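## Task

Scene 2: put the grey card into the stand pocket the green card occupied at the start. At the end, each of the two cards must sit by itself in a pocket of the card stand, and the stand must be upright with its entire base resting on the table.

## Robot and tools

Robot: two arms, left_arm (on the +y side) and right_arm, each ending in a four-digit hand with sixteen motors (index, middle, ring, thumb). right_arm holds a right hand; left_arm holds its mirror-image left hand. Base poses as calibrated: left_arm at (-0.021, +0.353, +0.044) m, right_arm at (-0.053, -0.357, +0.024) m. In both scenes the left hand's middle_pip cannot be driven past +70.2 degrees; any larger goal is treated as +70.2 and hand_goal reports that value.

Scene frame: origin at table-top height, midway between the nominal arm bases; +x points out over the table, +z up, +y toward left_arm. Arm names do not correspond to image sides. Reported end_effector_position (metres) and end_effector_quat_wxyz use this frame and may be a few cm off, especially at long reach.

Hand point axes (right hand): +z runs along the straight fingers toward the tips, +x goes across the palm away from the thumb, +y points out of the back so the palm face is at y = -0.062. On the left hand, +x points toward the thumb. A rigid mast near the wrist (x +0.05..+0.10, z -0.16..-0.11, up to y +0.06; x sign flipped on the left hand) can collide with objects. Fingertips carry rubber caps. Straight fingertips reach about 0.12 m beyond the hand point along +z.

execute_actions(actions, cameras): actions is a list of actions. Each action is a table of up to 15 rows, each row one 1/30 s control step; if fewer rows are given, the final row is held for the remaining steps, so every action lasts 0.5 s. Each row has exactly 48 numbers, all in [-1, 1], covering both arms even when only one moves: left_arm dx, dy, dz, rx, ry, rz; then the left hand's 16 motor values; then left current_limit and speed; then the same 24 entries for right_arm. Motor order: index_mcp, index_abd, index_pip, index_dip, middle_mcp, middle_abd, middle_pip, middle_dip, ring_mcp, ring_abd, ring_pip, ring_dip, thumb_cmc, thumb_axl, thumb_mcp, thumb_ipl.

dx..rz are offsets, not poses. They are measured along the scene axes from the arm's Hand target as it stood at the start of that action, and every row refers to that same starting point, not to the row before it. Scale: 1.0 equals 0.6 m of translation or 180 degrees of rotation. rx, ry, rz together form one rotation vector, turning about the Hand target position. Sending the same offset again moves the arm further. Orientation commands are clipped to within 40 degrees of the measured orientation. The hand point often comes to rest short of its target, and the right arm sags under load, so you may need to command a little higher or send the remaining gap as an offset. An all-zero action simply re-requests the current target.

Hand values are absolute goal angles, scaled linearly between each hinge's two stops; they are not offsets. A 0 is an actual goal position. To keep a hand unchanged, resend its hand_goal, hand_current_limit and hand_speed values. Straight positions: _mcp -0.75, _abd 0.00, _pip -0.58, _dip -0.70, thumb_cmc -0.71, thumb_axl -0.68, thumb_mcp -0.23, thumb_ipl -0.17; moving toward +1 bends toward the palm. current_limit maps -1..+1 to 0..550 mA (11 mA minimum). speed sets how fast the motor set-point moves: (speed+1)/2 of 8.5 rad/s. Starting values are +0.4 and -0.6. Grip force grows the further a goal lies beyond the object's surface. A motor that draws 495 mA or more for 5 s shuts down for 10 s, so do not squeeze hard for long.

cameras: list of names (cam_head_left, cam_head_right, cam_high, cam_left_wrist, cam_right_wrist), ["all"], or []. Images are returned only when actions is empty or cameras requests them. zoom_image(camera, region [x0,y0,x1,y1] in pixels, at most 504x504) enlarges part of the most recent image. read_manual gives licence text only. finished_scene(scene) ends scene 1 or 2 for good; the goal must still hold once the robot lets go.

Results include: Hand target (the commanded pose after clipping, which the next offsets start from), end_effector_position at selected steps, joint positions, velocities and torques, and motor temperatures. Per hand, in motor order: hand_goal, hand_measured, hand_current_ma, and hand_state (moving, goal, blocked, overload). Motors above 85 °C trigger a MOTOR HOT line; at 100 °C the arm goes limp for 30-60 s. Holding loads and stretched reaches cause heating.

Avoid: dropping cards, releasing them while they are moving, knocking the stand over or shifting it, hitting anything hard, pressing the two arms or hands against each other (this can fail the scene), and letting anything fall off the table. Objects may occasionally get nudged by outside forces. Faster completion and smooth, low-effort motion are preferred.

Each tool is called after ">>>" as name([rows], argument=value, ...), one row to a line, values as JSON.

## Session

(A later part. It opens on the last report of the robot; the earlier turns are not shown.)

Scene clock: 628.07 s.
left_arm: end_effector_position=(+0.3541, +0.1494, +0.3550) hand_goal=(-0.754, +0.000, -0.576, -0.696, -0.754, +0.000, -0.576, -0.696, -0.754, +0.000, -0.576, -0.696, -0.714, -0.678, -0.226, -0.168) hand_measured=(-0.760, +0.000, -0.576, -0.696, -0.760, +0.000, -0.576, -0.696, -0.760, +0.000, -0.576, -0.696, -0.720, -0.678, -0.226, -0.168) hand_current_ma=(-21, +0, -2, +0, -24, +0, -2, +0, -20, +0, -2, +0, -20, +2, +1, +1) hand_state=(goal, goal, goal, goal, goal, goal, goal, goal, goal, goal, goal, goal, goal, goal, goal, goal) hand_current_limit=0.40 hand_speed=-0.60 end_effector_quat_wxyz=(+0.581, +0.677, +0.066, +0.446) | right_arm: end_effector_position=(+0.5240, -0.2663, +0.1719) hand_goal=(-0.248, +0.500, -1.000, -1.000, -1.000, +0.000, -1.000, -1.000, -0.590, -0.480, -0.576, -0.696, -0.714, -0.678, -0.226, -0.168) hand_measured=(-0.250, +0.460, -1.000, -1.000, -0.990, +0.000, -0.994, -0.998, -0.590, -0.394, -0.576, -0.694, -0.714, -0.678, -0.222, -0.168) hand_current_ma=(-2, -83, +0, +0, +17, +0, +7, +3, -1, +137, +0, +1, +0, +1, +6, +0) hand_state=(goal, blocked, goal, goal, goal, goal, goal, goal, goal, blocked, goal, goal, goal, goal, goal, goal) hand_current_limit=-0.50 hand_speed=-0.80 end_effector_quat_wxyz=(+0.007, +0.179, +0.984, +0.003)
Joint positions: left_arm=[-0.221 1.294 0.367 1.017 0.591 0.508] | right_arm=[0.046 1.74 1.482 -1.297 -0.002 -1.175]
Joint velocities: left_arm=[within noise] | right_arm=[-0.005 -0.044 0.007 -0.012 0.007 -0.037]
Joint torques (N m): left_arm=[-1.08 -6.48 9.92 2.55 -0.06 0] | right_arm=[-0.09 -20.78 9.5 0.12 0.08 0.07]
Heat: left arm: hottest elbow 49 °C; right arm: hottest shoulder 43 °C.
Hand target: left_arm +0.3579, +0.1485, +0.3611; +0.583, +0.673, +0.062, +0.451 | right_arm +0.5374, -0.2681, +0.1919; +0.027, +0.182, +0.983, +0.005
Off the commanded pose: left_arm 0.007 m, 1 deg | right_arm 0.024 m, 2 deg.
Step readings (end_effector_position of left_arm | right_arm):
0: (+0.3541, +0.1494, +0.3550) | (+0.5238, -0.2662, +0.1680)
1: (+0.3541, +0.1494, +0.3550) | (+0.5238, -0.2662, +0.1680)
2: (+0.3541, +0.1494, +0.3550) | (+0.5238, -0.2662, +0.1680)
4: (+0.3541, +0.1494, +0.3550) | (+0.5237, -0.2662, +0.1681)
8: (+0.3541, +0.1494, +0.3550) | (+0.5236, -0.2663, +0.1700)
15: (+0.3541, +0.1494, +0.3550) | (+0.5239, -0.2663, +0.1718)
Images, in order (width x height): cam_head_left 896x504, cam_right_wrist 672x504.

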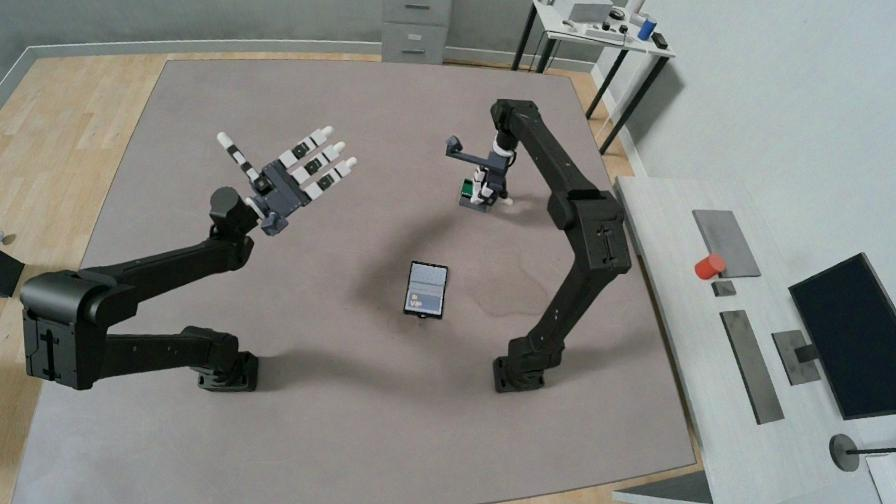

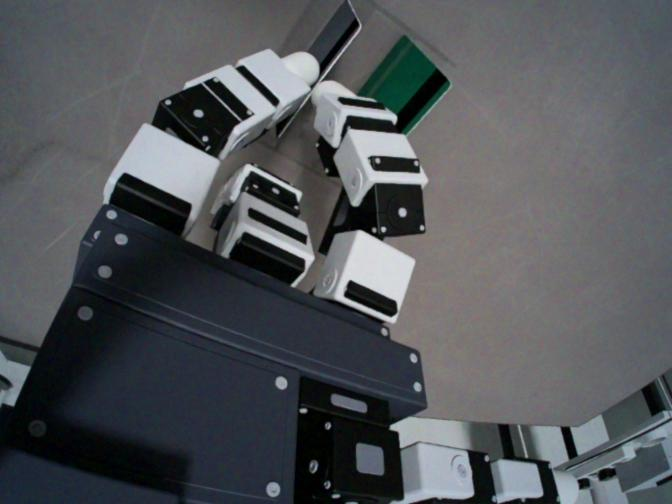

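>>> execute_actions([
  [[0,0,0,0,0,0,-0.754,0,-0.576,-0.696,-0.754,0,-0.576,-0.696,-0.754,0,-0.576,-0.696,-0.714,-0.678,-0.226,-0.168,0.4,-0.6,0,0,0.03,0,0,0,-0.247,0.52,-1,-1,-1,0,-1,-1,-0.589,-0.48,-0.576,-0.696,-0.714,-0.678,-0.226,-0.168,-0.5,-0.8]],
], cameras=["cam_right_wrist","cam_head_left"])

>>> zoom_image(camera="cam_right_wrist", region=[180, 0, 400, 150])

>>> zoom_image(camera="cam_head_left", region=[445, 160, 505, 220])

Scene clock: 634.10 s.
left_arm: end_effector_position=(+0.3541, +0.1494, +0.3550) hand_goal=(-0.754, +0.000, -0.576, -0.696, -0.754, +0.000, -0.576, -0.696, -0.754, +0.000, -0.576, -0.696, -0.714, -0.678, -0.226, -0.168) hand_measured=(-0.760, +0.000, -0.576, -0.696, -0.760, +0.000, -0.576, -0.696, -0.760, +0.000, -0.576, -0.696, -0.720, -0.678, -0.226, -0.168) hand_current_ma=(-21, +0, -2, +0, -24, +0, -2, +0, -20, +0, -2, +0, -20, +2, +1, +1) hand_state=(goal, goal, goal, goal, goal, goal, goal, goal, goal, goal, goal, goal, goal, goal, goal, goal) hand_current_limit=0.40 hand_speed=-0.60 end_effector_quat_wxyz=(+0.581, +0.677, +0.066, +0.446) | right_arm: end_effector_position=(+0.5247, -0.2663, +0.1882) hand_goal=(-0.248, +0.520, -1.000, -1.000, -1.000, +0.000, -1.000, -1.000, -0.590, -0.480, -0.576, -0.696, -0.714, -0.678, -0.226, -0.168) hand_measured=(-0.250, +0.476, -1.000, -1.000, -0.990, +0.000, -0.994, -0.998, -0.592, -0.396, -0.576, -0.694, -0.714, -0.678, -0.222, -0.168) hand_current_ma=(-1, -95, +0, +0, +17, +0, +7, +3, -3, +137, +0, +1, +0, +1, +6, +0) hand_state=(goal, blocked, goal, goal, goal, goal, goal, goal, goal, blocked, goal, goal, goal, goal, goal, goal) hand_current_limit=-0.50 hand_speed=-0.80 end_effector_quat_wxyz=(+0.006, +0.179, +0.984, +0.002)
Joint positions: left_arm=[-0.221 1.294 0.367 1.017 0.591 0.508] | right_arm=[0.046 1.734 1.518 -1.342 -0.002 -1.175]
Joint torques (N m): left_arm=[-0.91 -6.36 9.95 2.54 -0.06 0.01] | right_arm=[-0.09 -21.01 9.58 0.09 0.08 0.06]
Heat: left arm: hottest elbow 49 °C; right arm: hottest shoulder 43 °C.
Hand target: left_arm +0.3579, +0.1485, +0.3611; +0.583, +0.673, +0.062, +0.451 | right_arm +0.5375, -0.2680, +0.2098; +0.027, +0.182, +0.983, +0.005
Off the commanded pose: left_arm 0.007 m, 1 deg | right_arm 0.025 m, 2 deg.
Step readings (end_effector_position of left_arm | right_arm):
0: (+0.3541, +0.1494, +0.3550) | (+0.5240, -0.2663, +0.1719)
1: (+0.3541, +0.1494, +0.3550) | (+0.5240, -0.2663, +0.1721)
2: (+0.3541, +0.1494, +0.3550) | (+0.5237, -0.2663, +0.1728)
4: (+0.3541, +0.1494, +0.3550) | (+0.5227, -0.2663, +0.1750)
8: (+0.3541, +0.1494, +0.3550) | (+0.5244, -0.2663, +0.1825)
15: (+0.3541, +0.1494, +0.3550) | (+0.5250, -0.2663, +0.1883)
Images, in order (width x height): cam_head_left 896x504, cam_right_wrist 672x504.

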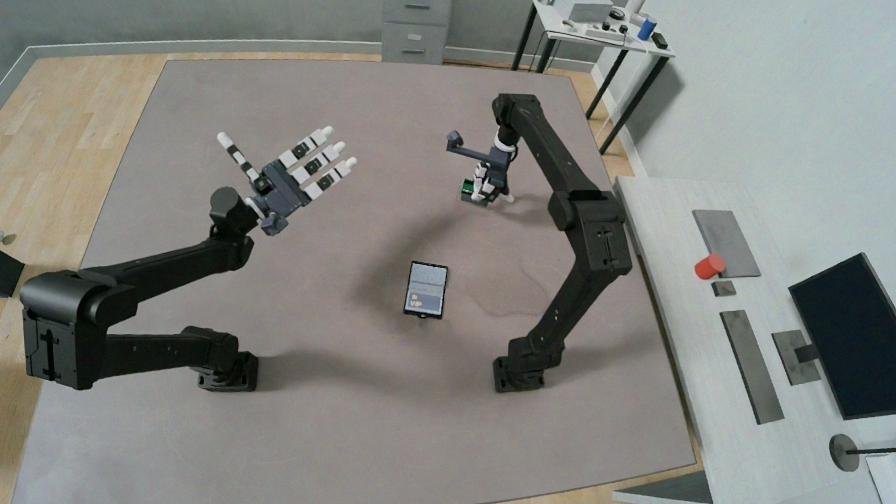

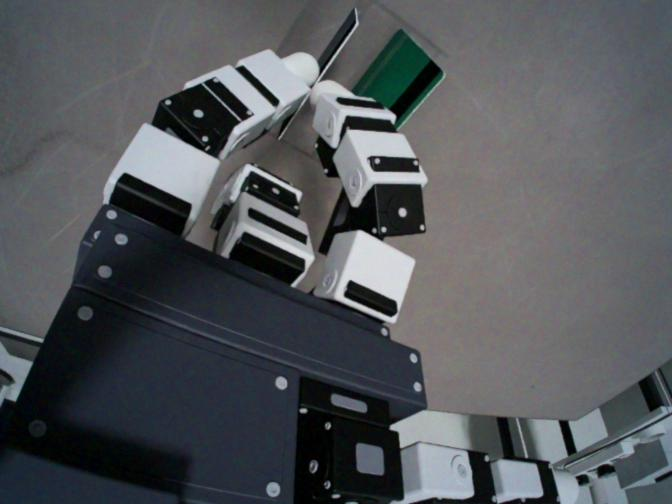

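Scaled by 2.291 from the camera's 672x504 image, which has a finer 960x720 frame.

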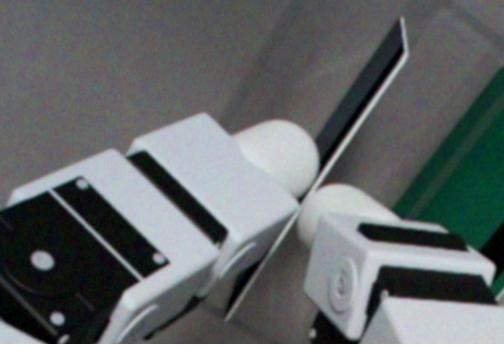

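Scaled by 8.400 from the camera's 896x504 image, which has a finer 1280x720 frame.

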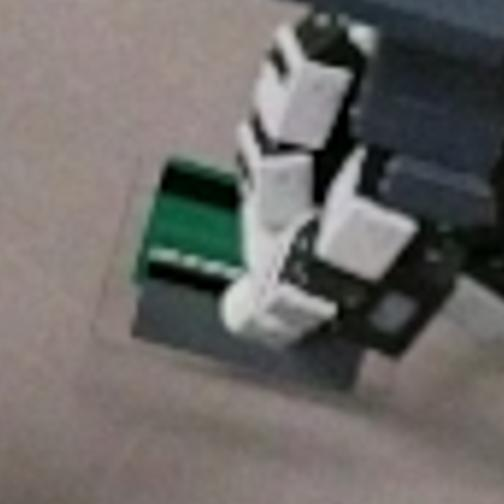

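>>> execute_actions([
  [[0,0,0,0,0,0,-0.754,0,-0.576,-0.696,-0.754,0,-0.576,-0.696,-0.754,0,-0.576,-0.696,-0.714,-0.678,-0.226,-0.168,0.4,-0.6,0,0,0,0,0,0,-0.247,0.476,-1,-1,-1,0,-1,-1,-0.589,-0.41,-0.576,-0.696,-0.714,-0.678,-0.226,-0.168,-0.45,-0.85]],
  [[0,0,0,0,0,0,-0.754,0,-0.576,-0.696,-0.754,0,-0.576,-0.696,-0.754,0,-0.576,-0.696,-0.714,-0.678,-0.226,-0.168,0.4,-0.6,0,0,0,0,0,0,-0.329,0.425,-0.89,-0.923,-1,0,-1,-1,-0.589,-0.41,-0.576,-0.696,-0.714,-0.678,-0.226,-0.168,-0.3,-0.85]],
  [[0,0,0,0,0,0,-0.754,0,-0.576,-0.696,-0.754,0,-0.576,-0.696,-0.754,0,-0.576,-0.696,-0.714,-0.678,-0.226,-0.168,0.4,-0.6,0,0,0,0,0,0,-0.411,0.395,-0.78,-0.845,-1,0,-1,-1,-0.589,-0.41,-0.576,-0.696,-0.714,-0.678,-0.226,-0.168,-0.3,-0.85]],
  [[0,0,0,0,0,0,-0.754,0,-0.576,-0.696,-0.754,0,-0.576,-0.696,-0.754,0,-0.576,-0.696,-0.714,-0.678,-0.226,-0.168,0.4,-0.6,0,0,0,0,0,0,-0.493,0.38,-0.67,-0.768,-1,0,-1,-1,-0.589,-0.41,-0.576,-0.696,-0.714,-0.678,-0.226,-0.168,-0.3,-0.85]],
  [[0,0,0,0,0,0,-0.754,0,-0.576,-0.696,-0.754,0,-0.576,-0.696,-0.754,0,-0.576,-0.696,-0.714,-0.678,-0.226,-0.168,0.4,-0.6,0,0,0,0,0,0,-0.575,0.375,-0.56,-0.69,-1,0,-1,-1,-0.589,-0.41,-0.576,-0.696,-0.714,-0.678,-0.226,-0.168,-0.3,-0.85]],
], cameras=["cam_right_wrist","cam_head_left"])

>>> zoom_image(camera="cam_right_wrist", region=[180, 0, 400, 150])

>>> zoom_image(camera="cam_head_left", region=[445, 160, 505, 220])

Scene clock: 647.03 s.
left_arm: end_effector_position=(+0.3541, +0.1494, +0.3550) hand_goal=(-0.754, +0.000, -0.576, -0.696, -0.754, +0.000, -0.576, -0.696, -0.754, +0.000, -0.576, -0.696, -0.714, -0.678, -0.226, -0.168) hand_measured=(-0.760, +0.000, -0.576, -0.696, -0.760, +0.000, -0.576, -0.696, -0.760, +0.000, -0.576, -0.696, -0.720, -0.678, -0.226, -0.168) hand_current_ma=(-21, +0, -2, +0, -24, +0, -2, +0, -20, +0, -2, +0, -20, +2, +1, +1) hand_state=(goal, goal, goal, goal, goal, goal, goal, goal, goal, goal, goal, goal, goal, goal, goal, goal) hand_current_limit=0.40 hand_speed=-0.60 end_effector_quat_wxyz=(+0.581, +0.677, +0.066, +0.446) | right_arm: end_effector_position=(+0.5247, -0.2664, +0.1881) hand_goal=(-0.576, +0.374, -0.560, -0.690, -1.000, +0.000, -1.000, -1.000, -0.590, -0.410, -0.576, -0.696, -0.714, -0.678, -0.226, -0.168) hand_measured=(-0.582, +0.370, -0.576, -0.700, -0.990, +0.000, -0.994, -0.998, -0.584, -0.392, -0.572, -0.694, -0.714, -0.678, -0.222, -0.168) hand_current_ma=(-9, -5, -29, -16, +17, +0, +7, +3, +9, +30, +4, +1, +0, +1, +6, +0) hand_state=(goal, goal, goal, goal, goal, goal, goal, goal, goal, goal, goal, goal, goal, goal, goal, goal) hand_current_limit=-0.30 hand_speed=-0.85 end_effector_quat_wxyz=(+0.006, +0.179, +0.984, +0.002)
Joint positions: left_arm=[-0.221 1.294 0.367 1.017 0.591 0.508] | right_arm=[0.046 1.734 1.518 -1.342 -0.001 -1.175]
Joint torques (N m): left_arm=[-0.91 -6.48 9.91 2.52 -0.06 0.02] | right_arm=[-0.09 -20.89 9.57 0.1 0.07 0.06]
Heat: left arm: hottest elbow 49 °C; right arm: hottest shoulder 45 °C.
Hand target: left_arm +0.3579, +0.1485, +0.3611; +0.583, +0.673, +0.062, +0.451 | right_arm +0.5375, -0.2680, +0.2098; +0.027, +0.182, +0.983, +0.005
Off the commanded pose: left_arm 0.007 m, 1 deg | right_arm 0.025 m, 2 deg.
Step readings (end_effector_position of left_arm | right_arm):
0: (+0.3541, +0.1494, +0.3550) | (+0.5247, -0.2663, +0.1882)
1: (+0.3541, +0.1494, +0.3550) | (+0.5247, -0.2663, +0.1882)
2: (+0.3541, +0.1494, +0.3550) | (+0.5247, -0.2663, +0.1882)
4: (+0.3541, +0.1494, +0.3550) | (+0.5247, -0.2663, +0.1882)
8: (+0.3541, +0.1494, +0.3550) | (+0.5247, -0.2663, +0.1882)
15: (+0.3541, +0.1494, +0.3550) | (+0.5247, -0.2663, +0.1882)
16: (+0.3541, +0.1494, +0.3550) | (+0.5247, -0.2663, +0.1882)
17: (+0.3541, +0.1494, +0.3550) | (+0.5247, -0.2663, +0.1882)
19: (+0.3541, +0.1494, +0.3550) | (+0.5247, -0.2663, +0.1882)
23: (+0.3541, +0.1494, +0.3550) | (+0.5247, -0.2664, +0.1881)
30: (+0.3541, +0.1494, +0.3550) | (+0.5247, -0.2664, +0.1881)
31: (+0.3541, +0.1494, +0.3550) | (+0.5247, -0.2664, +0.1881)
32: (+0.3541, +0.1494, +0.3550) | (+0.5247, -0.2664, +0.1881)
34: (+0.3541, +0.1494, +0.3550) | (+0.5247, -0.2664, +0.1881)
38: (+0.3541, +0.1494, +0.3550) | (+0.5247, -0.2664, +0.1881)
45: (+0.3541, +0.1494, +0.3550) | (+0.5247, -0.2664, +0.1881)
46: (+0.3541, +0.1494, +0.3550) | (+0.5247, -0.2664, +0.1881)
47: (+0.3541, +0.1494, +0.3550) | (+0.5247, -0.2664, +0.1881)
49: (+0.3541, +0.1494, +0.3550) | (+0.5247, -0.2664, +0.1881)
53: (+0.3541, +0.1494, +0.3550) | (+0.5247, -0.2664, +0.1881)
60: (+0.3541, +0.1494, +0.3550) | (+0.5247, -0.2664, +0.1881)
61: (+0.3541, +0.1494, +0.3550) | (+0.5247, -0.2664, +0.1881)
62: (+0.3541, +0.1494, +0.3550) | (+0.5247, -0.2664, +0.1881)
64: (+0.3541, +0.1494, +0.3550) | (+0.5247, -0.2664, +0.1881)
68: (+0.3541, +0.1494, +0.3550) | (+0.5247, -0.2664, +0.1881)
75: (+0.3541, +0.1494, +0.3550) | (+0.5247, -0.2664, +0.1881)
Images, in order (width x height): cam_head_left 896x504, cam_right_wrist 672x504.

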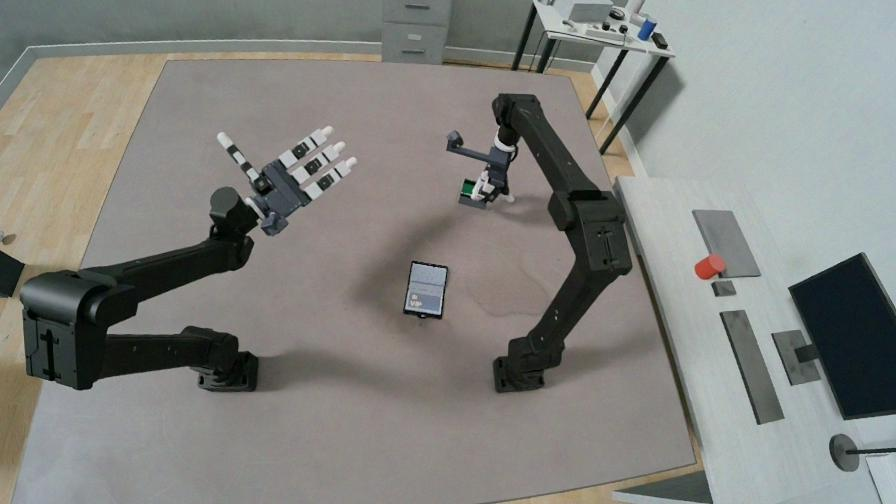

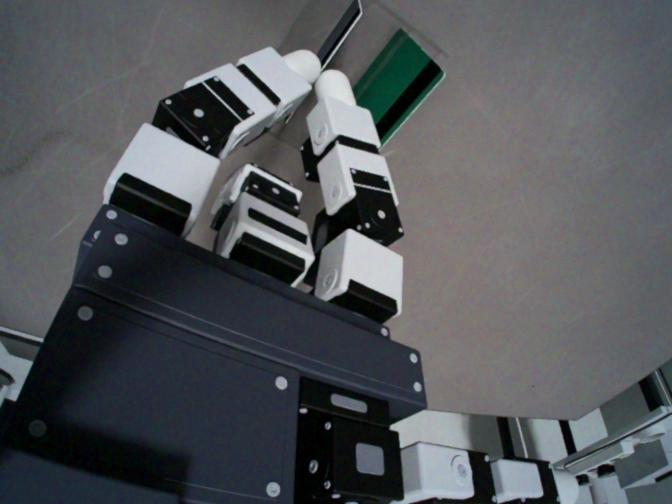

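Scaled by 2.291 from the camera's 672x504 image, which has a finer 960x720 frame.

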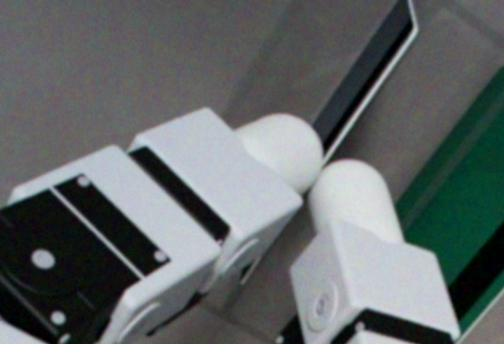

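Scaled by 8.400 from the camera's 896x504 image, which has a finer 1280x720 frame.

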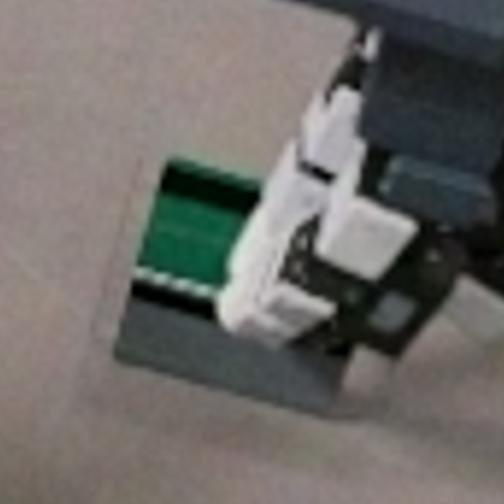

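>>> execute_actions([
  [[0,0,0,0,0,0,-0.754,0,-0.576,-0.696,-0.754,0,-0.576,-0.696,-0.754,0,-0.576,-0.696,-0.714,-0.678,-0.226,-0.168,0.4,-0.6,0,0,0,0,0,0,-0.575,0.25,-0.56,-0.69,-1,0,-1,-1,-0.589,-0.36,-0.576,-0.696,-0.714,-0.678,-0.226,-0.168,0,-0.7]],
  [[0,0,0,0,0,0,-0.754,0,-0.576,-0.696,-0.754,0,-0.576,-0.696,-0.754,0,-0.576,-0.696,-0.714,-0.678,-0.226,-0.168,0.4,-0.6,0,0,0,0,0,0,-0.247,0.3,-1,-1,-1,0,-1,-1,-0.589,-0.36,-0.576,-0.696,-0.714,-0.678,-0.226,-0.168,0.1,-0.6]],
  [[0,0,0,0,0,0,-0.754,0,-0.576,-0.696,-0.754,0,-0.576,-0.696,-0.754,0,-0.576,-0.696,-0.714,-0.678,-0.226,-0.168,0.4,-0.6,-0.02,0,-0.075,0,0.018,0,-0.247,0.3,-1,-1,-1,0,-1,-1,-0.589,-0.36,-0.576,-0.696,-0.714,-0.678,-0.226,-0.168,0.1,-0.6]],
], cameras=["cam_right_wrist","cam_head_left"])

>>> zoom_image(camera="cam_right_wrist", region=[180, 0, 400, 150])

>>> zoom_image(camera="cam_head_left", region=[445, 160, 505, 220])

Scene clock: 658.87 s.
left_arm: end_effector_position=(+0.3541, +0.1494, +0.3550) hand_goal=(-0.754, +0.000, -0.576, -0.696, -0.754, +0.000, -0.576, -0.696, -0.754, +0.000, -0.576, -0.696, -0.714, -0.678, -0.226, -0.168) hand_measured=(-0.760, +0.000, -0.576, -0.696, -0.760, +0.000, -0.576, -0.696, -0.760, +0.000, -0.576, -0.696, -0.720, -0.678, -0.226, -0.168) hand_current_ma=(-21, +0, -2, +0, -24, +0, -2, +0, -20, +0, -2, +0, -20, +2, +1, +1) hand_state=(goal, goal, goal, goal, goal, goal, goal, goal, goal, goal, goal, goal, goal, goal, goal, goal) hand_current_limit=0.40 hand_speed=-0.60 end_effector_quat_wxyz=(+0.581, +0.677, +0.066, +0.446) | right_arm: end_effector_position=(+0.5228, -0.2665, +0.1778) hand_goal=(-0.248, +0.300, -1.000, -1.000, -1.000, +0.000, -1.000, -1.000, -0.590, -0.360, -0.576, -0.696, -0.714, -0.678, -0.226, -0.168) hand_measured=(-0.256, +0.294, -0.998, -0.996, -0.990, +0.000, -0.994, -0.998, -0.588, -0.362, -0.574, -0.694, -0.714, -0.678, -0.222, -0.168) hand_current_ma=(-11, -5, +3, +3, +17, +0, +7, +3, +2, -1, +2, +1, +0, +1, +6, +0) hand_state=(goal, goal, goal, goal, goal, goal, goal, goal, goal, goal, goal, goal, goal, goal, goal, goal) hand_current_limit=0.10 hand_speed=-0.60 end_effector_quat_wxyz=(+0.007, +0.179, +0.984, +0.002)
Joint positions: left_arm=[-0.221 1.294 0.367 1.017 0.591 0.508] | right_arm=[0.046 1.734 1.49 -1.312 -0.001 -1.175]
Joint torques (N m): left_arm=[-0.85 -6.36 9.91 2.48 -0.06 0.02] | right_arm=[-0.21 -18.08 6.39 0.85 -0.03 0.07]
Heat: left arm: hottest elbow 49 °C; right arm: hottest shoulder 46 °C.
Hand target: left_arm +0.3579, +0.1485, +0.3611; +0.583, +0.673, +0.062, +0.451 | right_arm +0.5255, -0.2680, +0.1649; +0.000, +0.182, +0.983, +0.000
Off the commanded pose: left_arm 0.007 m, 1 deg | right_arm 0.013 m, 1 deg.
Step readings (end_effector_position of left_arm | right_arm):
0: (+0.3541, +0.1494, +0.3550) | (+0.5247, -0.2664, +0.1881)
1: (+0.3541, +0.1494, +0.3550) | (+0.5247, -0.2664, +0.1881)
2: (+0.3541, +0.1494, +0.3550) | (+0.5247, -0.2664, +0.1881)
4: (+0.3541, +0.1494, +0.3550) | (+0.5247, -0.2664, +0.1881)
8: (+0.3541, +0.1494, +0.3550) | (+0.5247, -0.2664, +0.1881)
15: (+0.3541, +0.1494, +0.3550) | (+0.5247, -0.2664, +0.1881)
16: (+0.3541, +0.1494, +0.3550) | (+0.5247, -0.2664, +0.1881)
17: (+0.3541, +0.1494, +0.3550) | (+0.5247, -0.2665, +0.1881)
19: (+0.3541, +0.1494, +0.3550) | (+0.5247, -0.2665, +0.1881)
23: (+0.3541, +0.1494, +0.3550) | (+0.5247, -0.2665, +0.1881)
30: (+0.3541, +0.1494, +0.3550) | (+0.5247, -0.2665, +0.1881)
31: (+0.3541, +0.1494, +0.3550) | (+0.5247, -0.2665, +0.1881)
32: (+0.3541, +0.1494, +0.3550) | (+0.5248, -0.2665, +0.1881)
34: (+0.3541, +0.1494, +0.3550) | (+0.5261, -0.2664, +0.1880)
38: (+0.3541, +0.1494, +0.3550) | (+0.5254, -0.2664, +0.1827)
45: (+0.3541, +0.1494, +0.3550) | (+0.5225, -0.2665, +0.1777)
Images, in order (width x height): cam_head_left 896x504, cam_right_wrist 672x504.

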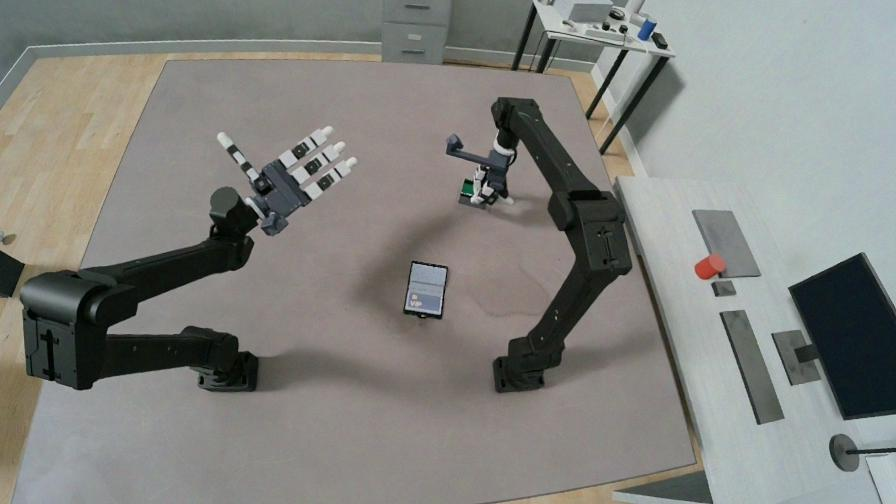

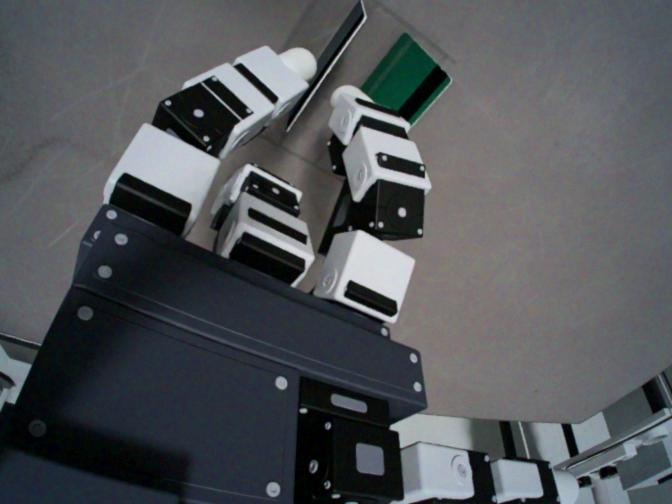

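Scaled by 2.291 from the camera's 672x504 image, which has a finer 960x720 frame.

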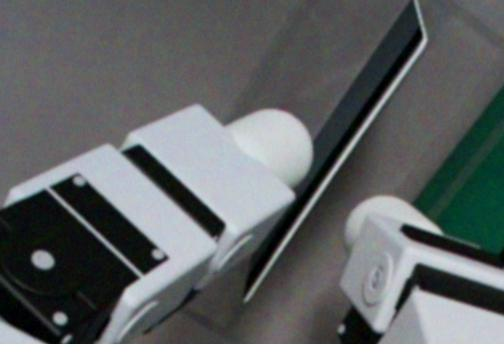

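Scaled by 8.400 from the camera's 896x504 image, which has a finer 1280x720 frame.

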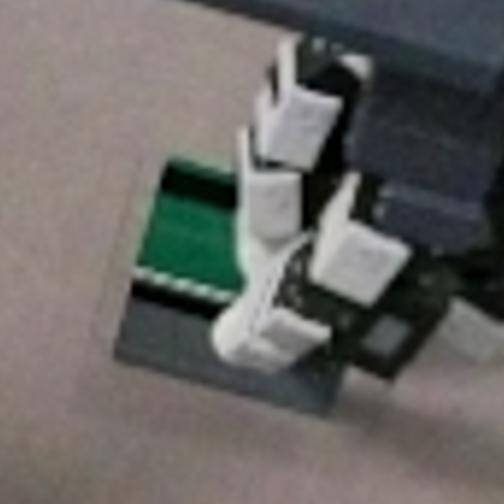

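>>> execute_actions([
  [[0,0,0,0,0,0,-0.754,0,-0.576,-0.696,-0.754,0,-0.576,-0.696,-0.754,0,-0.576,-0.696,-0.714,-0.678,-0.226,-0.168,0.4,-0.6,0.002,0,-0.016,0,0,0,-0.247,0.3,-1,-1,-1,0,-1,-1,-0.589,-0.375,-0.576,-0.696,-0.714,-0.678,-0.226,-0.168,0,-0.7]],
  [[0,0,0,0,0,0,-0.754,0,-0.576,-0.696,-0.754,0,-0.576,-0.696,-0.754,0,-0.576,-0.696,-0.714,-0.678,-0.226,-0.168,0.4,-0.6,0.02,0,0.06,0,-0.018,0,-0.247,0.5,-1,-1,-1,0,-1,-1,-0.589,-0.45,-0.576,-0.696,-0.714,-0.678,-0.226,-0.168,-0.5,-0.8]],
], cameras=["cam_right_wrist","cam_head_left"])

>>> zoom_image(camera="cam_right_wrist", region=[180, 0, 400, 150])

Scene clock: 667.67 s.
left_arm: end_effector_position=(+0.3541, +0.1494, +0.3550) hand_goal=(-0.754, +0.000, -0.576, -0.696, -0.754, +0.000, -0.576, -0.696, -0.754, +0.000, -0.576, -0.696, -0.714, -0.678, -0.226, -0.168) hand_measured=(-0.760, +0.000, -0.576, -0.696, -0.760, +0.000, -0.576, -0.696, -0.760, +0.000, -0.576, -0.696, -0.720, -0.678, -0.226, -0.168) hand_current_ma=(-21, +0, -2, +0, -24, +0, -2, +0, -20, +0, -2, +0, -20, +2, +1, +1) hand_state=(goal, goal, goal, goal, goal, goal, goal, goal, goal, goal, goal, goal, goal, goal, goal, goal) hand_current_limit=0.40 hand_speed=-0.60 end_effector_quat_wxyz=(+0.581, +0.677, +0.066, +0.446) | right_arm: end_effector_position=(+0.5248, -0.2665, +0.1729) hand_goal=(-0.248, +0.500, -1.000, -1.000, -1.000, +0.000, -1.000, -1.000, -0.590, -0.450, -0.576, -0.696, -0.714, -0.678, -0.226, -0.168) hand_measured=(-0.252, +0.424, -1.000, -0.998, -0.990, +0.000, -0.994, -0.998, -0.590, -0.424, -0.576, -0.694, -0.714, -0.678, -0.222, -0.168) hand_current_ma=(-4, -138, +0, +1, +17, +0, +7, +3, +0, +44, +1, +1, +0, +1, +6, +0) hand_state=(goal, blocked, goal, goal, goal, goal, goal, goal, goal, blocked, goal, goal, goal, goal, goal, goal) hand_current_limit=-0.50 hand_speed=-0.80 end_effector_quat_wxyz=(+0.009, +0.179, +0.984, +0.002)
Joint positions: left_arm=[-0.221 1.294 0.367 1.017 0.591 0.508] | right_arm=[0.046 1.74 1.484 -1.296 -0.001 -1.175]
Joint torques (N m): left_arm=[-0.91 -6.48 9.88 2.51 -0.07 0.01] | right_arm=[-0.09 -20.37 9.57 0.1 0.04 0.06]
Heat: left arm: hottest elbow 49 °C; right arm: hottest shoulder 46 °C.
Hand target: left_arm +0.3579, +0.1485, +0.3611; +0.583, +0.673, +0.062, +0.451 | right_arm +0.5388, -0.2680, +0.1913; +0.027, +0.182, +0.983, +0.005
Off the commanded pose: left_arm 0.007 m, 1 deg | right_arm 0.023 m, 2 deg.
Step readings (end_effector_position of left_arm | right_arm):
0: (+0.3541, +0.1494, +0.3550) | (+0.5228, -0.2665, +0.1778)
1: (+0.3541, +0.1494, +0.3550) | (+0.5228, -0.2665, +0.1778)
2: (+0.3541, +0.1494, +0.3550) | (+0.5231, -0.2665, +0.1776)
4: (+0.3541, +0.1494, +0.3550) | (+0.5240, -0.2665, +0.1767)
8: (+0.3541, +0.1494, +0.3550) | (+0.5240, -0.2665, +0.1727)
15: (+0.3541, +0.1494, +0.3550) | (+0.5236, -0.2665, +0.1706)
16: (+0.3541, +0.1494, +0.3550) | (+0.5236, -0.2665, +0.1706)
17: (+0.3541, +0.1494, +0.3550) | (+0.5236, -0.2665, +0.1706)
19: (+0.3541, +0.1494, +0.3550) | (+0.5236, -0.2665, +0.1706)
23: (+0.3541, +0.1494, +0.3550) | (+0.5236, -0.2665, +0.1709)
30: (+0.3541, +0.1494, +0.3550) | (+0.5247, -0.2665, +0.1727)
Images, in order (width x height): cam_head_left 896x504, cam_right_wrist 672x504.

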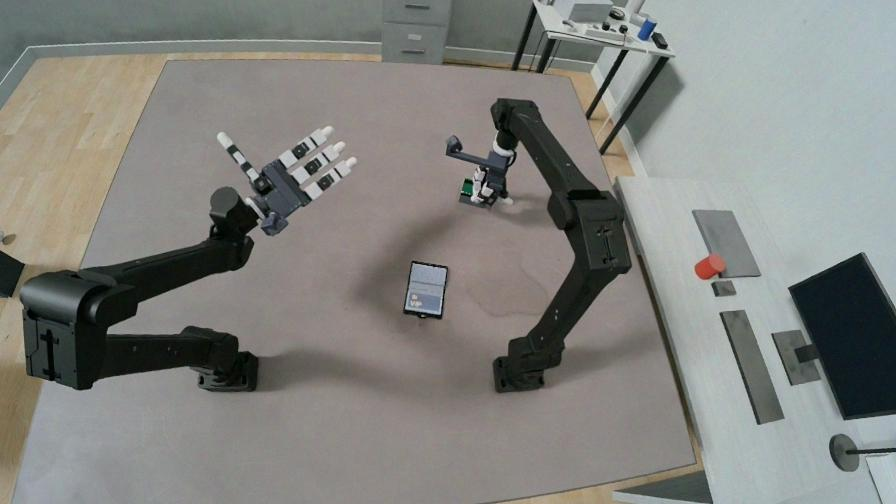

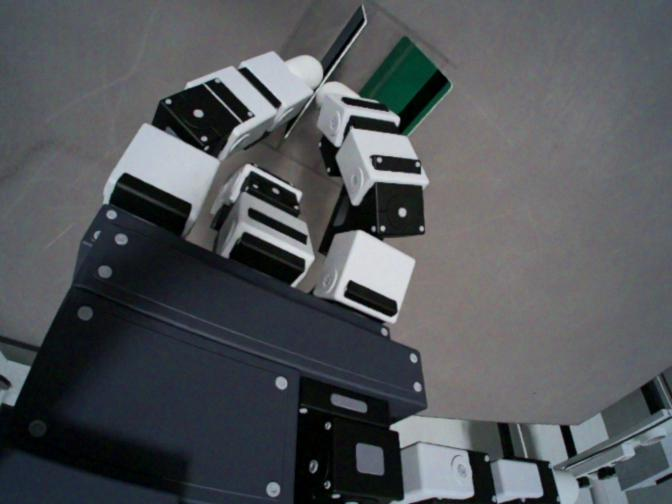

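Scaled by 2.291 from the camera's 672x504 image, which has a finer 960x720 frame.

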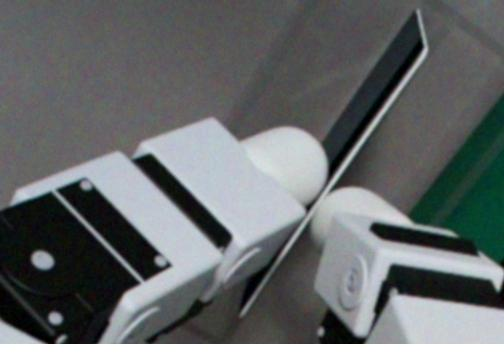

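>>> execute_actions([
  [[0,0,0,0,0,0,-0.754,0,-0.576,-0.696,-0.754,0,-0.576,-0.696,-0.754,0,-0.576,-0.696,-0.714,-0.678,-0.226,-0.168,0.4,-0.6,-0.02,0,-0.065,0,0.018,0,-0.247,0.35,-1,-1,-1,0,-1,-1,-0.589,-0.38,-0.576,-0.696,-0.714,-0.678,-0.226,-0.168,-0.2,-0.7]],
  [[0,0,0,0,0,0,-0.754,0,-0.576,-0.696,-0.754,0,-0.576,-0.696,-0.754,0,-0.576,-0.696,-0.714,-0.678,-0.226,-0.168,0.4,-0.6,0,0,-0.006,0,0,0,-0.247,0.35,-1,-1,-1,0,-1,-1,-0.589,-0.39,-0.576,-0.696,-0.714,-0.678,-0.226,-0.168,-0.2,-0.7]],
], cameras=["cam_right_wrist"])

>>> zoom_image(camera="cam_right_wrist", region=[180, 0, 400, 150])

Scene clock: 673.27 s.
left_arm: end_effector_position=(+0.3541, +0.1494, +0.3550) hand_goal=(-0.754, +0.000, -0.576, -0.696, -0.754, +0.000, -0.576, -0.696, -0.754, +0.000, -0.576, -0.696, -0.714, -0.678, -0.226, -0.168) hand_measured=(-0.760, +0.000, -0.576, -0.696, -0.760, +0.000, -0.576, -0.696, -0.760, +0.000, -0.576, -0.696, -0.720, -0.678, -0.226, -0.168) hand_current_ma=(-21, +0, -2, +0, -24, +0, -2, +0, -20, +0, -2, +0, -20, +2, +1, +1) hand_state=(goal, goal, goal, goal, goal, goal, goal, goal, goal, goal, goal, goal, goal, goal, goal, goal) hand_current_limit=0.40 hand_speed=-0.60 end_effector_quat_wxyz=(+0.581, +0.677, +0.066, +0.446) | right_arm: end_effector_position=(+0.5253, -0.2664, +0.1645) hand_goal=(-0.248, +0.350, -1.000, -1.000, -1.000, +0.000, -1.000, -1.000, -0.590, -0.390, -0.576, -0.696, -0.714, -0.678, -0.226, -0.168) hand_measured=(-0.252, +0.352, -1.000, -0.998, -0.990, +0.000, -0.994, -0.998, -0.590, -0.388, -0.576, -0.694, -0.714, -0.678, -0.222, -0.168) hand_current_ma=(-4, +1, +0, +1, +17, +0, +7, +3, +0, +2, +1, +1, +0, +1, +6, +0) hand_state=(goal, goal, goal, goal, goal, goal, goal, goal, goal, goal, goal, goal, goal, goal, goal, goal) hand_current_limit=-0.20 hand_speed=-0.70 end_effector_quat_wxyz=(+0.010, +0.179, +0.984, +0.003)
Joint positions: left_arm=[-0.221 1.294 0.367 1.017 0.591 0.508] | right_arm=[0.046 1.746 1.469 -1.273 -0.001 -1.175]
Joint torques (N m): left_arm=[-0.79 -6.59 9.87 2.5 -0.04 0.01] | right_arm=[-0.15 -18.02 6.2 0.77 -0.03 0.06]
Heat: left arm: hottest elbow 49 °C; right arm: hottest shoulder 45 °C.
Hand target: left_arm +0.3579, +0.1485, +0.3611; +0.583, +0.673, +0.062, +0.451 | right_arm +0.5268, -0.2680, +0.1487; +0.000, +0.182, +0.983, +0.000
Off the commanded pose: left_arm 0.007 m, 1 deg | right_arm 0.016 m, 1 deg.
Step readings (end_effector_position of left_arm | right_arm):
0: (+0.3541, +0.1494, +0.3550) | (+0.5248, -0.2665, +0.1729)
1: (+0.3541, +0.1494, +0.3550) | (+0.5248, -0.2665, +0.1729)
2: (+0.3541, +0.1494, +0.3550) | (+0.5248, -0.2665, +0.1729)
4: (+0.3541, +0.1494, +0.3550) | (+0.5251, -0.2665, +0.1730)
8: (+0.3541, +0.1494, +0.3550) | (+0.5263, -0.2664, +0.1722)
15: (+0.3541, +0.1494, +0.3550) | (+0.5245, -0.2665, +0.1673)
16: (+0.3541, +0.1494, +0.3550) | (+0.5247, -0.2665, +0.1672)
17: (+0.3541, +0.1494, +0.3550) | (+0.5250, -0.2665, +0.1670)
19: (+0.3541, +0.1494, +0.3550) | (+0.5252, -0.2664, +0.1666)
23: (+0.3541, +0.1494, +0.3550) | (+0.5249, -0.2665, +0.1649)
30: (+0.3541, +0.1494, +0.3550) | (+0.5253, -0.2664, +0.1645)
Images, in order (width x height): cam_right_wrist 672x504.

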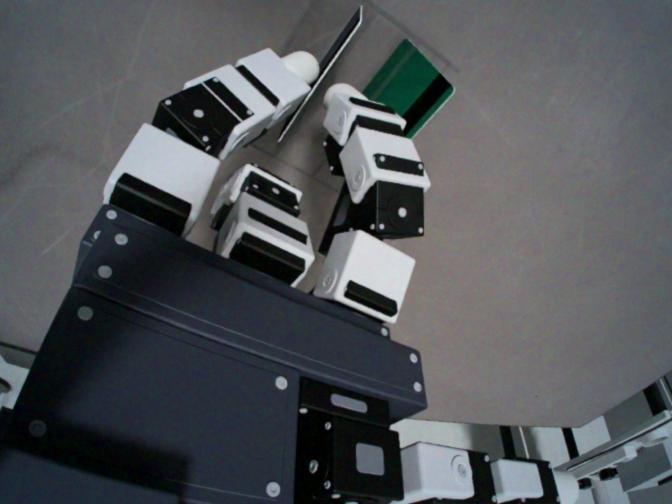

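Scaled by 2.291 from the camera's 672x504 image, which has a finer 960x720 frame.

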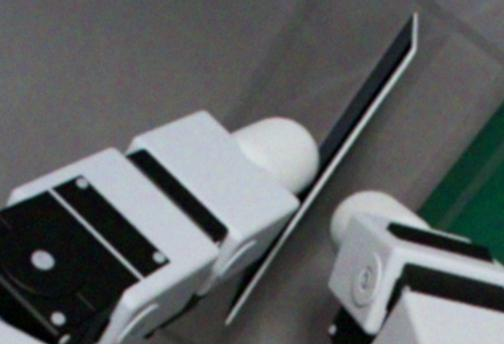

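>>> execute_actions([
  [[0,0,0,0,0,0,-0.754,0,-0.576,-0.696,-0.754,0,-0.576,-0.696,-0.754,0,-0.576,-0.696,-0.714,-0.678,-0.226,-0.168,0.4,-0.6,0,0,0,0,0,0,-0.247,0.33,-1,-1,-1,0,-1,-1,-0.589,-0.43,-0.576,-0.696,-0.714,-0.678,-0.226,-0.168,-0.5,-0.8]],
  [[0,0,0,0,0,0,-0.754,0,-0.576,-0.696,-0.754,0,-0.576,-0.696,-0.754,0,-0.576,-0.696,-0.714,-0.678,-0.226,-0.168,0.4,-0.6,0.02,0,0.07,0,-0.018,0,-0.247,0.33,-1,-1,-1,0,-1,-1,-0.589,-0.45,-0.576,-0.696,-0.714,-0.678,-0.226,-0.168,-0.5,-0.8]],
], cameras=["cam_right_wrist","cam_head_left"])

>>> zoom_image(camera="cam_right_wrist", region=[180, 0, 400, 150])

>>> zoom_image(camera="cam_head_left", region=[445, 160, 505, 220])

Scene clock: 678.77 s.
left_arm: end_effector_position=(+0.3541, +0.1494, +0.3550) hand_goal=(-0.754, +0.000, -0.576, -0.696, -0.754, +0.000, -0.576, -0.696, -0.754, +0.000, -0.576, -0.696, -0.714, -0.678, -0.226, -0.168) hand_measured=(-0.760, +0.000, -0.576, -0.696, -0.760, +0.000, -0.576, -0.696, -0.760, +0.000, -0.576, -0.696, -0.720, -0.678, -0.226, -0.168) hand_current_ma=(-21, +0, -2, +0, -24, +0, -2, +0, -20, +0, -2, +0, -20, +2, +1, +1) hand_state=(goal, goal, goal, goal, goal, goal, goal, goal, goal, goal, goal, goal, goal, goal, goal, goal) hand_current_limit=0.40 hand_speed=-0.60 end_effector_quat_wxyz=(+0.581, +0.677, +0.066, +0.446) | right_arm: end_effector_position=(+0.5251, -0.2664, +0.1693) hand_goal=(-0.248, +0.330, -1.000, -1.000, -1.000, +0.000, -1.000, -1.000, -0.590, -0.450, -0.576, -0.696, -0.714, -0.678, -0.226, -0.168) hand_measured=(-0.252, +0.332, -1.000, -0.998, -0.990, +0.000, -0.994, -0.998, -0.590, -0.442, -0.576, -0.694, -0.714, -0.678, -0.222, -0.168) hand_current_ma=(-4, +1, +0, +1, +17, +0, +7, +3, +0, +9, +1, +1, +0, +1, +6, +0) hand_state=(goal, goal, goal, goal, goal, goal, goal, goal, goal, goal, goal, goal, goal, goal, goal, goal) hand_current_limit=-0.50 hand_speed=-0.80 end_effector_quat_wxyz=(+0.007, +0.179, +0.984, +0.002)
Joint positions: left_arm=[-0.221 1.294 0.367 1.017 0.591 0.508] | right_arm=[0.046 1.746 1.484 -1.294 -0.001 -1.175]
Joint torques (N m): left_arm=[-0.97 -6.65 9.87 2.5 -0.05 0.02] | right_arm=[-0.15 -21.01 9.54 0.05 0.04 0.06]
Heat: left arm: hottest elbow 49 °C; right arm: hottest shoulder 45 °C.
Hand target: left_arm +0.3579, +0.1485, +0.3611; +0.583, +0.673, +0.062, +0.451 | right_arm +0.5386, -0.2680, +0.1906; +0.027, +0.182, +0.983, +0.005
Off the commanded pose: left_arm 0.007 m, 1 deg | right_arm 0.025 m, 2 deg.
Step readings (end_effector_position of left_arm | right_arm):
0: (+0.3541, +0.1494, +0.3550) | (+0.5253, -0.2664, +0.1645)
1: (+0.3541, +0.1494, +0.3550) | (+0.5253, -0.2664, +0.1645)
2: (+0.3541, +0.1494, +0.3550) | (+0.5253, -0.2664, +0.1645)
4: (+0.3541, +0.1494, +0.3550) | (+0.5253, -0.2664, +0.1645)
8: (+0.3541, +0.1494, +0.3550) | (+0.5253, -0.2664, +0.1643)
15: (+0.3541, +0.1494, +0.3550) | (+0.5253, -0.2664, +0.1643)
16: (+0.3541, +0.1494, +0.3550) | (+0.5253, -0.2664, +0.1643)
17: (+0.3541, +0.1494, +0.3550) | (+0.5252, -0.2664, +0.1643)
19: (+0.3541, +0.1494, +0.3550) | (+0.5243, -0.2665, +0.1641)
23: (+0.3541, +0.1494, +0.3550) | (+0.5231, -0.2665, +0.1654)
30: (+0.3541, +0.1494, +0.3550) | (+0.5252, -0.2664, +0.1693)
Images, in order (width x height): cam_head_left 896x504, cam_right_wrist 672x504.

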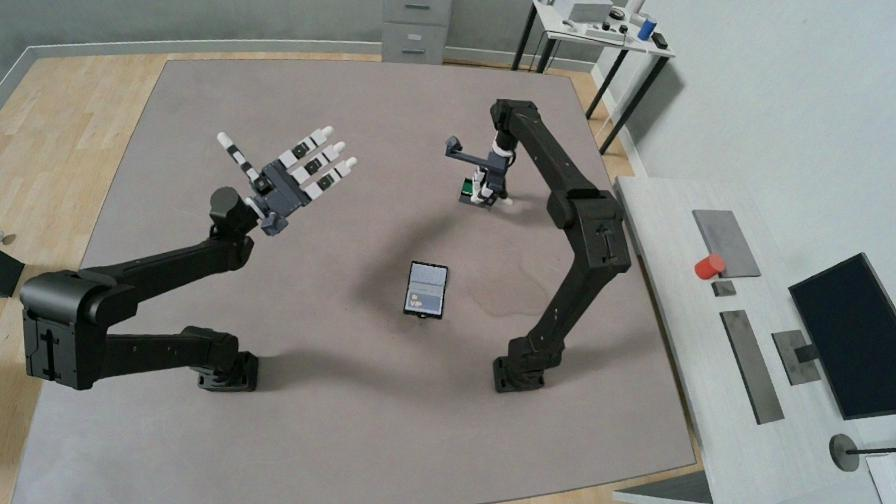

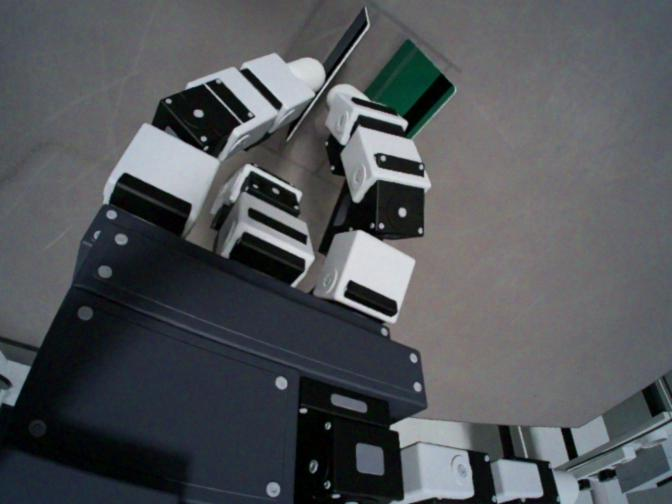

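Scaled by 2.291 from the camera's 672x504 image, which has a finer 960x720 frame.

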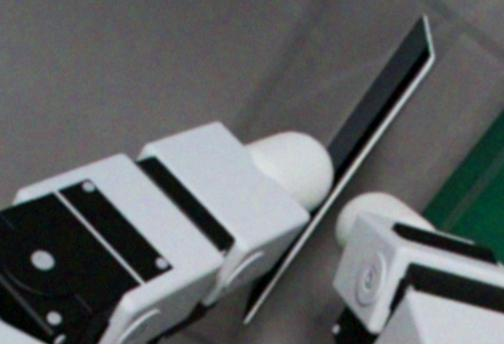

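Scaled by 8.400 from the camera's 896x504 image, which has a finer 1280x720 frame.

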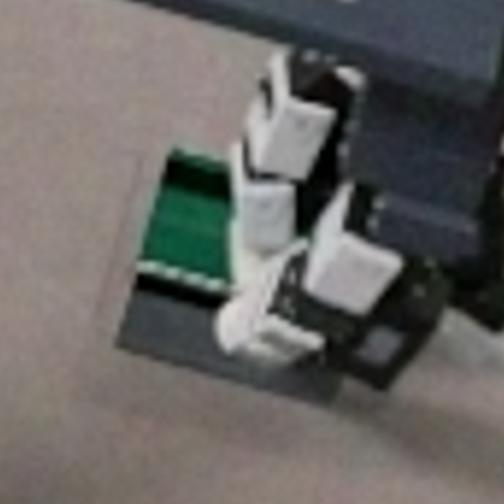

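>>> execute_actions([
  [[0,0,0,0,0,0,-0.754,0,-0.576,-0.696,-0.754,0,-0.576,-0.696,-0.754,0,-0.576,-0.696,-0.714,-0.678,-0.226,-0.168,0.4,-0.6,0,0,0,0,0,0,-0.247,0.48,-1,-1,-1,0,-1,-1,-0.589,-0.52,-0.576,-0.696,-0.714,-0.678,-0.226,-0.168,-0.5,-0.8]],
  [[0,0,0,0,0,0,-0.754,0,-0.576,-0.696,-0.754,0,-0.576,-0.696,-0.754,0,-0.576,-0.696,-0.714,-0.678,-0.226,-0.168,0.4,-0.6,0,0,0.015,0,0,0,-0.247,0.48,-1,-1,-1,0,-1,-1,-0.589,-0.52,-0.576,-0.696,-0.714,-0.678,-0.226,-0.168,-0.5,-0.8]],
], cameras=["cam_right_wrist","cam_head_left"])

>>> zoom_image(camera="cam_right_wrist", region=[180, 0, 400, 150])

>>> zoom_image(camera="cam_head_left", region=[445, 160, 505, 220])

Scene clock: 685.67 s.
left_arm: end_effector_position=(+0.3541, +0.1494, +0.3550) hand_goal=(-0.754, +0.000, -0.576, -0.696, -0.754, +0.000, -0.576, -0.696, -0.754, +0.000, -0.576, -0.696, -0.714, -0.678, -0.226, -0.168) hand_measured=(-0.760, +0.000, -0.576, -0.696, -0.760, +0.000, -0.576, -0.696, -0.760, +0.000, -0.576, -0.696, -0.720, -0.678, -0.226, -0.168) hand_current_ma=(-21, +0, -2, +0, -24, +0, -2, +0, -20, +0, -2, +0, -20, +2, +1, +1) hand_state=(goal, goal, goal, goal, goal, goal, goal, goal, goal, goal, goal, goal, goal, goal, goal, goal) hand_current_limit=0.40 hand_speed=-0.60 end_effector_quat_wxyz=(+0.581, +0.677, +0.066, +0.446) | right_arm: end_effector_position=(+0.5253, -0.2664, +0.1758) hand_goal=(-0.248, +0.480, -1.000, -1.000, -1.000, +0.000, -1.000, -1.000, -0.590, -0.520, -0.576, -0.696, -0.714, -0.678, -0.226, -0.168) hand_measured=(-0.250, +0.374, -1.000, -1.000, -0.990, +0.000, -0.994, -0.998, -0.592, -0.466, -0.576, -0.694, -0.714, -0.678, -0.222, -0.168) hand_current_ma=(-3, -137, +0, +0, +17, +0, +7, +3, -1, +124, +0, +1, +0, +1, +6, +0) hand_state=(goal, blocked, goal, goal, goal, goal, goal, goal, goal, blocked, goal, goal, goal, goal, goal, goal) hand_current_limit=-0.50 hand_speed=-0.80 end_effector_quat_wxyz=(+0.004, +0.179, +0.984, +0.001)
Joint positions: left_arm=[-0.221 1.294 0.367 1.017 0.591 0.508] | right_arm=[0.046 1.745 1.5 -1.317 -0.001 -1.175]
Joint torques (N m): left_arm=[-0.85 -6.36 9.98 2.5 -0.05 0.03] | right_arm=[-0.15 -21.42 9.57 0.09 0.04 0.06]
Heat: left arm: hottest elbow 49 °C; right arm: hottest shoulder 45 °C.
Hand target: left_arm +0.3579, +0.1485, +0.3611; +0.583, +0.673, +0.062, +0.451 | right_arm +0.5386, -0.2680, +0.1997; +0.027, +0.182, +0.983, +0.005
Off the commanded pose: left_arm 0.007 m, 1 deg | right_arm 0.027 m, 3 deg.
Step readings (end_effector_position of left_arm | right_arm):
0: (+0.3541, +0.1494, +0.3550) | (+0.5253, -0.2664, +0.1694)
1: (+0.3541, +0.1494, +0.3550) | (+0.5253, -0.2664, +0.1694)
2: (+0.3541, +0.1494, +0.3550) | (+0.5252, -0.2664, +0.1694)
4: (+0.3541, +0.1494, +0.3550) | (+0.5251, -0.2665, +0.1694)
8: (+0.3541, +0.1494, +0.3550) | (+0.5251, -0.2665, +0.1694)
15: (+0.3541, +0.1494, +0.3550) | (+0.5251, -0.2665, +0.1694)
16: (+0.3541, +0.1494, +0.3550) | (+0.5251, -0.2665, +0.1694)
17: (+0.3541, +0.1494, +0.3550) | (+0.5250, -0.2665, +0.1698)
19: (+0.3541, +0.1494, +0.3550) | (+0.5248, -0.2665, +0.1711)
23: (+0.3541, +0.1494, +0.3550) | (+0.5252, -0.2664, +0.1743)
30: (+0.3541, +0.1494, +0.3550) | (+0.5254, -0.2664, +0.1758)
Images, in order (width x height): cam_head_left 896x504, cam_right_wrist 672x504.

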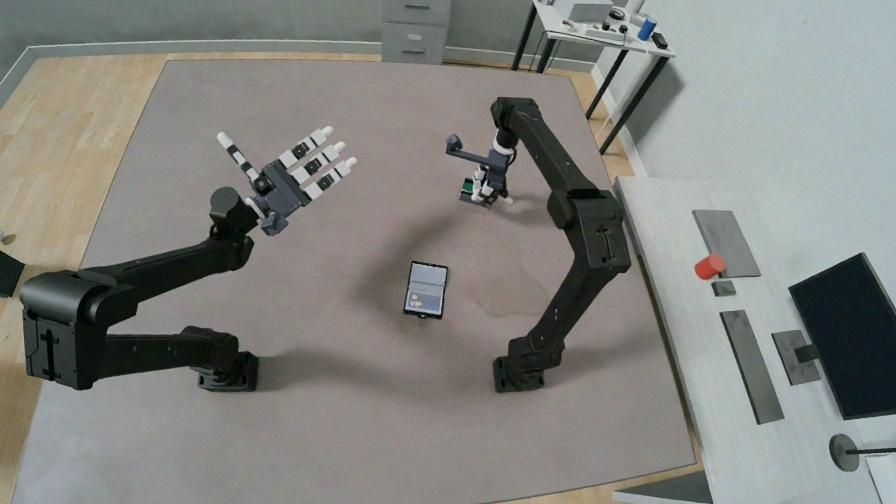

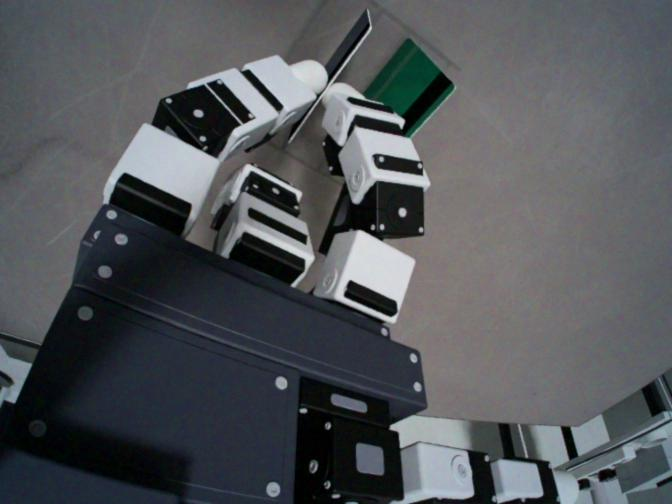

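Scaled by 2.291 from the camera's 672x504 image, which has a finer 960x720 frame.

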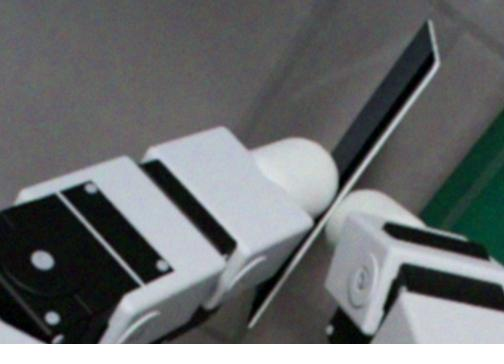

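Scaled by 8.400 from the camera's 896x504 image, which has a finer 1280x720 frame.

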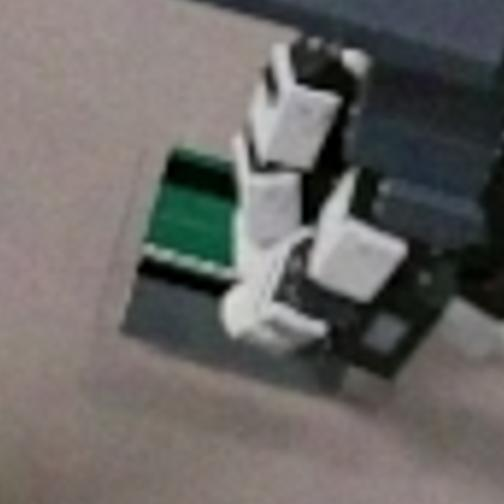

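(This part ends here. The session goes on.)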